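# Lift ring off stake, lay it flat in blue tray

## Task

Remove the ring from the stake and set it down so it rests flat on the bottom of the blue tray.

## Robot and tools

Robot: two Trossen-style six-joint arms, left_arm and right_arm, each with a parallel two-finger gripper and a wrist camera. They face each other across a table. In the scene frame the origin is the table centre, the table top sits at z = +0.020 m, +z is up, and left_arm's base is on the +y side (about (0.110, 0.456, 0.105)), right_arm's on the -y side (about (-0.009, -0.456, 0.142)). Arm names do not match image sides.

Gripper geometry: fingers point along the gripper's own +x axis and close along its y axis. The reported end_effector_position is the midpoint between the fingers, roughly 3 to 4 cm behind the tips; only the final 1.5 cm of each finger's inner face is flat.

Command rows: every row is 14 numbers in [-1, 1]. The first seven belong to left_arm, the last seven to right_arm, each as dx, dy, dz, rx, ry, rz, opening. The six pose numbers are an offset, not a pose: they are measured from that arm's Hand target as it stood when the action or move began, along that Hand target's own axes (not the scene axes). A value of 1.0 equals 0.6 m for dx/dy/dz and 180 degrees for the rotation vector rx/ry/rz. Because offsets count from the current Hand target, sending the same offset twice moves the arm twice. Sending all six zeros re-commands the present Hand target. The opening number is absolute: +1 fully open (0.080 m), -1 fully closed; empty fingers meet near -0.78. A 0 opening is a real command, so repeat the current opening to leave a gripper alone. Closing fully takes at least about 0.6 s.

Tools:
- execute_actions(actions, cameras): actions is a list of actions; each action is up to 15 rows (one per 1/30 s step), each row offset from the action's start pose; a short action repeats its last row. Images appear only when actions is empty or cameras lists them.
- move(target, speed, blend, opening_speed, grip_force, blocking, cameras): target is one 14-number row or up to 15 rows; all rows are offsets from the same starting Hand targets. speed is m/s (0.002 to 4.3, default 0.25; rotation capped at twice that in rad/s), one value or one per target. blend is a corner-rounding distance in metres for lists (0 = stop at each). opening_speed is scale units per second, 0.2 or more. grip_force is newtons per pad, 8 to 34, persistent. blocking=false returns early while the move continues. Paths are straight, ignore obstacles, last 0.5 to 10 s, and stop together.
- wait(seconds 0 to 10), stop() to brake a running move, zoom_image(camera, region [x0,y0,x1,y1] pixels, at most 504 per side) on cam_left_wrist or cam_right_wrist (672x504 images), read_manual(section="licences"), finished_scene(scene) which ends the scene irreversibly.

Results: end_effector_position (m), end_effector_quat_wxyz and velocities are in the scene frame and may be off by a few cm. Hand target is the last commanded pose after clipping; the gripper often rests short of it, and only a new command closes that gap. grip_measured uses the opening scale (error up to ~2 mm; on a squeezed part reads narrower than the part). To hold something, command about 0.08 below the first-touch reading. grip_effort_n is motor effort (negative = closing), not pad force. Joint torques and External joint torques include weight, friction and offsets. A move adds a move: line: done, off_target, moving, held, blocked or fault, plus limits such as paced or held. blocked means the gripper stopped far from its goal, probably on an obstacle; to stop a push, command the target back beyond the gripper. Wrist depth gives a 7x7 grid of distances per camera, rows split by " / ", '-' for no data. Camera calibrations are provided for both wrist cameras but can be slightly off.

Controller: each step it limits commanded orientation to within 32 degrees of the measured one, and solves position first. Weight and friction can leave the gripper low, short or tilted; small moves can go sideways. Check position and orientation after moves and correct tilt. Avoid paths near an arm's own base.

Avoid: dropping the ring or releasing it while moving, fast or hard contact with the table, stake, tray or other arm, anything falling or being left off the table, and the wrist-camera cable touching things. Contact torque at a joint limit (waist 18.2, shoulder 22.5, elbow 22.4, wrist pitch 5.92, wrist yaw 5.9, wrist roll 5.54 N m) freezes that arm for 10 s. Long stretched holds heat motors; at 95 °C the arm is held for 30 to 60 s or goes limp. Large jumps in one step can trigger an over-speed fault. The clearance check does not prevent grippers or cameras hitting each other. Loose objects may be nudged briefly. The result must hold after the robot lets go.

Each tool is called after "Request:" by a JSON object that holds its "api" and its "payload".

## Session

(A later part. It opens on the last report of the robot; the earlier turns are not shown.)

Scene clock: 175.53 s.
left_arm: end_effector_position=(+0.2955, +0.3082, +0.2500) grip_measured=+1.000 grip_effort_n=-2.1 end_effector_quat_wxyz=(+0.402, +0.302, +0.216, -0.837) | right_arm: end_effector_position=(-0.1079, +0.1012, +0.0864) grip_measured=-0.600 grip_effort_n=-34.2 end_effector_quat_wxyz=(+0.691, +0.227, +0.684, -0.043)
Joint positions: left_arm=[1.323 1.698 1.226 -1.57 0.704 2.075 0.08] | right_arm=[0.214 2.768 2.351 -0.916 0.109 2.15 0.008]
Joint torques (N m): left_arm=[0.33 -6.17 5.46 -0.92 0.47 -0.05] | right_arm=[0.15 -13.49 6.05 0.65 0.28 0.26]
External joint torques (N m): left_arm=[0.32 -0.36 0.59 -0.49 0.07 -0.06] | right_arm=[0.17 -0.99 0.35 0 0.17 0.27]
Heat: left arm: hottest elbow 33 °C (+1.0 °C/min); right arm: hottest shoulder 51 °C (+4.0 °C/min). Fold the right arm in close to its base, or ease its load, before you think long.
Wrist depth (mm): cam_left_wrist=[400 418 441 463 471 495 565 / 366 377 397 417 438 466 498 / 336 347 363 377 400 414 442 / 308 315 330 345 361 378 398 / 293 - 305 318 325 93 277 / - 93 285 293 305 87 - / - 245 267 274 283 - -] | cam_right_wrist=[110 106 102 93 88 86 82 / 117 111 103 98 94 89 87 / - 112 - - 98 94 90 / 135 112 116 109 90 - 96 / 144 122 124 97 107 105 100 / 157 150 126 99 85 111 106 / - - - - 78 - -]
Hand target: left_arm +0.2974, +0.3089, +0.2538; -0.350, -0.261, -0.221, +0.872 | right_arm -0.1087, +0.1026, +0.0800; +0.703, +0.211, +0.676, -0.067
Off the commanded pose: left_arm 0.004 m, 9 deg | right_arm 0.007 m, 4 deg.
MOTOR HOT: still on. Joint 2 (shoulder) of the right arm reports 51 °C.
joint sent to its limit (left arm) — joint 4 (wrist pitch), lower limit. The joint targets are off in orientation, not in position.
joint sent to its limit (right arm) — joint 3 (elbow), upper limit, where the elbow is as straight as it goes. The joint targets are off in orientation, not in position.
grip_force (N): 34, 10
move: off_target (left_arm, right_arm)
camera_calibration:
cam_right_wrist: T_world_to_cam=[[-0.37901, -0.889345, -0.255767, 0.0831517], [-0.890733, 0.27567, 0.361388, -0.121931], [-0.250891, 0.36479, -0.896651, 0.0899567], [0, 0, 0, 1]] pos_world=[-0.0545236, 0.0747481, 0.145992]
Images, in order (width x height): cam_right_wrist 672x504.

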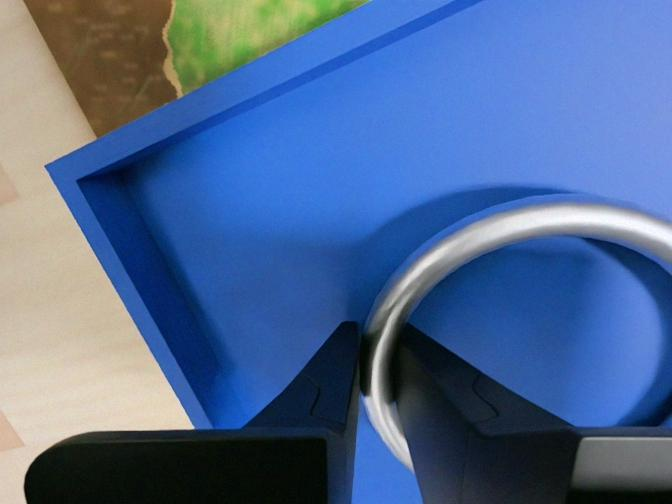

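Request:
{"api": "move", "payload": {"target": [[0,0,0,0,0,0,1,0.018,-0.004,0,0,0,0,-0.75],[0,0,0,0,0,0,1,0.018,-0.004,0,0,0,0,-0.2],[0,0,0,0,0,0,1,-0.15,0.03,0,0,0,0,-0.2]], "speed": [0.03,0.03,0.1], "opening_speed": 0.6, "cameras": ["cam_right_wrist"]}}

Request:
{"api": "zoom_image", "payload": {"camera": "cam_right_wrist", "region": [340, 100, 672, 430]}}

Scene clock: 185.30 s.
left_arm: end_effector_position=(+0.2955, +0.3082, +0.2500) grip_measured=+1.000 grip_effort_n=-2.1 end_effector_quat_wxyz=(+0.402, +0.302, +0.216, -0.837) | right_arm: end_effector_position=(-0.1069, +0.1007, +0.1637) grip_measured=-0.204 grip_effort_n=18.8 end_effector_quat_wxyz=(+0.683, +0.248, +0.687, -0.025)
Joint positions: left_arm=[1.323 1.698 1.226 -1.57 0.704 2.075 0.08] | right_arm=[0.215 2.624 2.365 -1.017 0.116 2.151 0.026]
Joint torques (N m): left_arm=[0.33 -6.14 5.44 -0.92 0.47 -0.06] | right_arm=[0.19 -17.54 4.79 0.37 0.02 -0.06]
External joint torques (N m): left_arm=[0.3 -0.26 0.57 -0.47 0.07 -0.06] | right_arm=[0.19 -5.29 -1.07 -0.33 -0.09 -0.05]
Heat: left arm: hottest elbow 34 °C (+2.0 °C/min); right arm: hottest shoulder 50 °C (+3.0 °C/min). Fold the right arm in close to its base, or ease its load, before you think long.
Wrist depth (mm): cam_left_wrist=[398 417 440 464 476 523 561 / 362 378 398 411 435 468 494 / 336 345 361 377 399 418 440 / 306 316 330 346 361 377 396 / 291 - 306 318 327 93 275 / - 93 285 295 305 87 - / - 246 267 274 284 - -] | cam_right_wrist=[195 185 175 167 152 145 139 / 209 197 186 170 161 151 146 / 225 212 200 183 169 162 155 / 242 227 214 192 177 170 161 / 264 247 228 200 187 180 173 / 288 266 65 209 86 81 184 / - - - 245 216 - -]
Hand target: left_arm +0.2974, +0.3089, +0.2538; -0.350, -0.261, -0.221, +0.872 | right_arm -0.1089, +0.1017, +0.1716; +0.703, +0.211, +0.676, -0.067
Off the commanded pose: left_arm 0.004 m, 9 deg | right_arm 0.008 m, 7 deg.
MOTOR HOT: still on. Joint 2 (shoulder) of the right arm reports 50 °C.
joint read past its limit (right arm) — joint 3 (elbow), upper limit, where the elbow is as straight as it goes.
joint sent to its limit (left arm) — joint 4 (wrist pitch), lower limit. The joint targets are off in orientation, not in position.
joint sent to its limit (right arm) — joint 3 (elbow), upper limit, where the elbow is as straight as it goes. The joint targets are off in orientation, not in position.
grip_force (N): 34, 10
move: off_target (left_arm, right_arm); target 2's new opening was sent with right_arm's hand 0.015 m and 4 deg from that target
camera_calibration:
cam_right_wrist: T_world_to_cam=[[-0.382346, -0.872481, -0.304283, 0.108833], [-0.888332, 0.256443, 0.380924, -0.149907], [-0.254318, 0.415949, -0.873103, 0.15027], [0, 0, 0, 1]] pos_world=[-0.0533394, 0.0708928, 0.22142]
Images, in order (width x height): cam_right_wrist 672x504.

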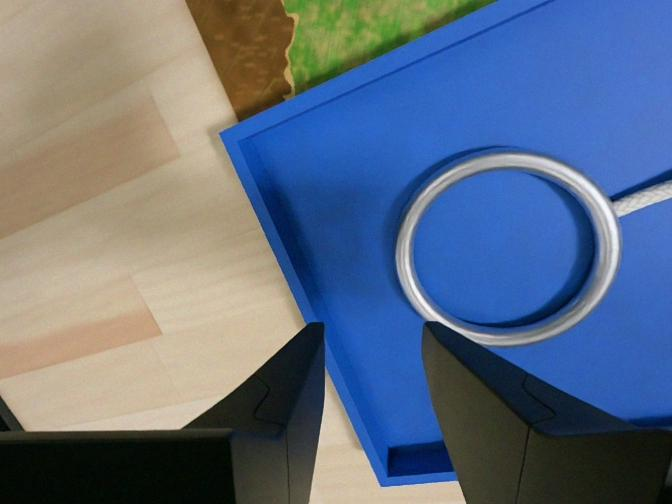

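Scaled by 1.518 from the camera's 672x504 image, which has a finer 960x720 frame.

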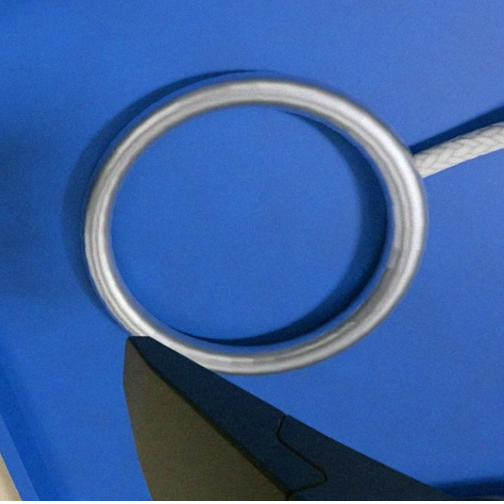

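Request:
{"api": "finished_scene", "payload": {"scene": 3}}

The scene is finished: the task was done.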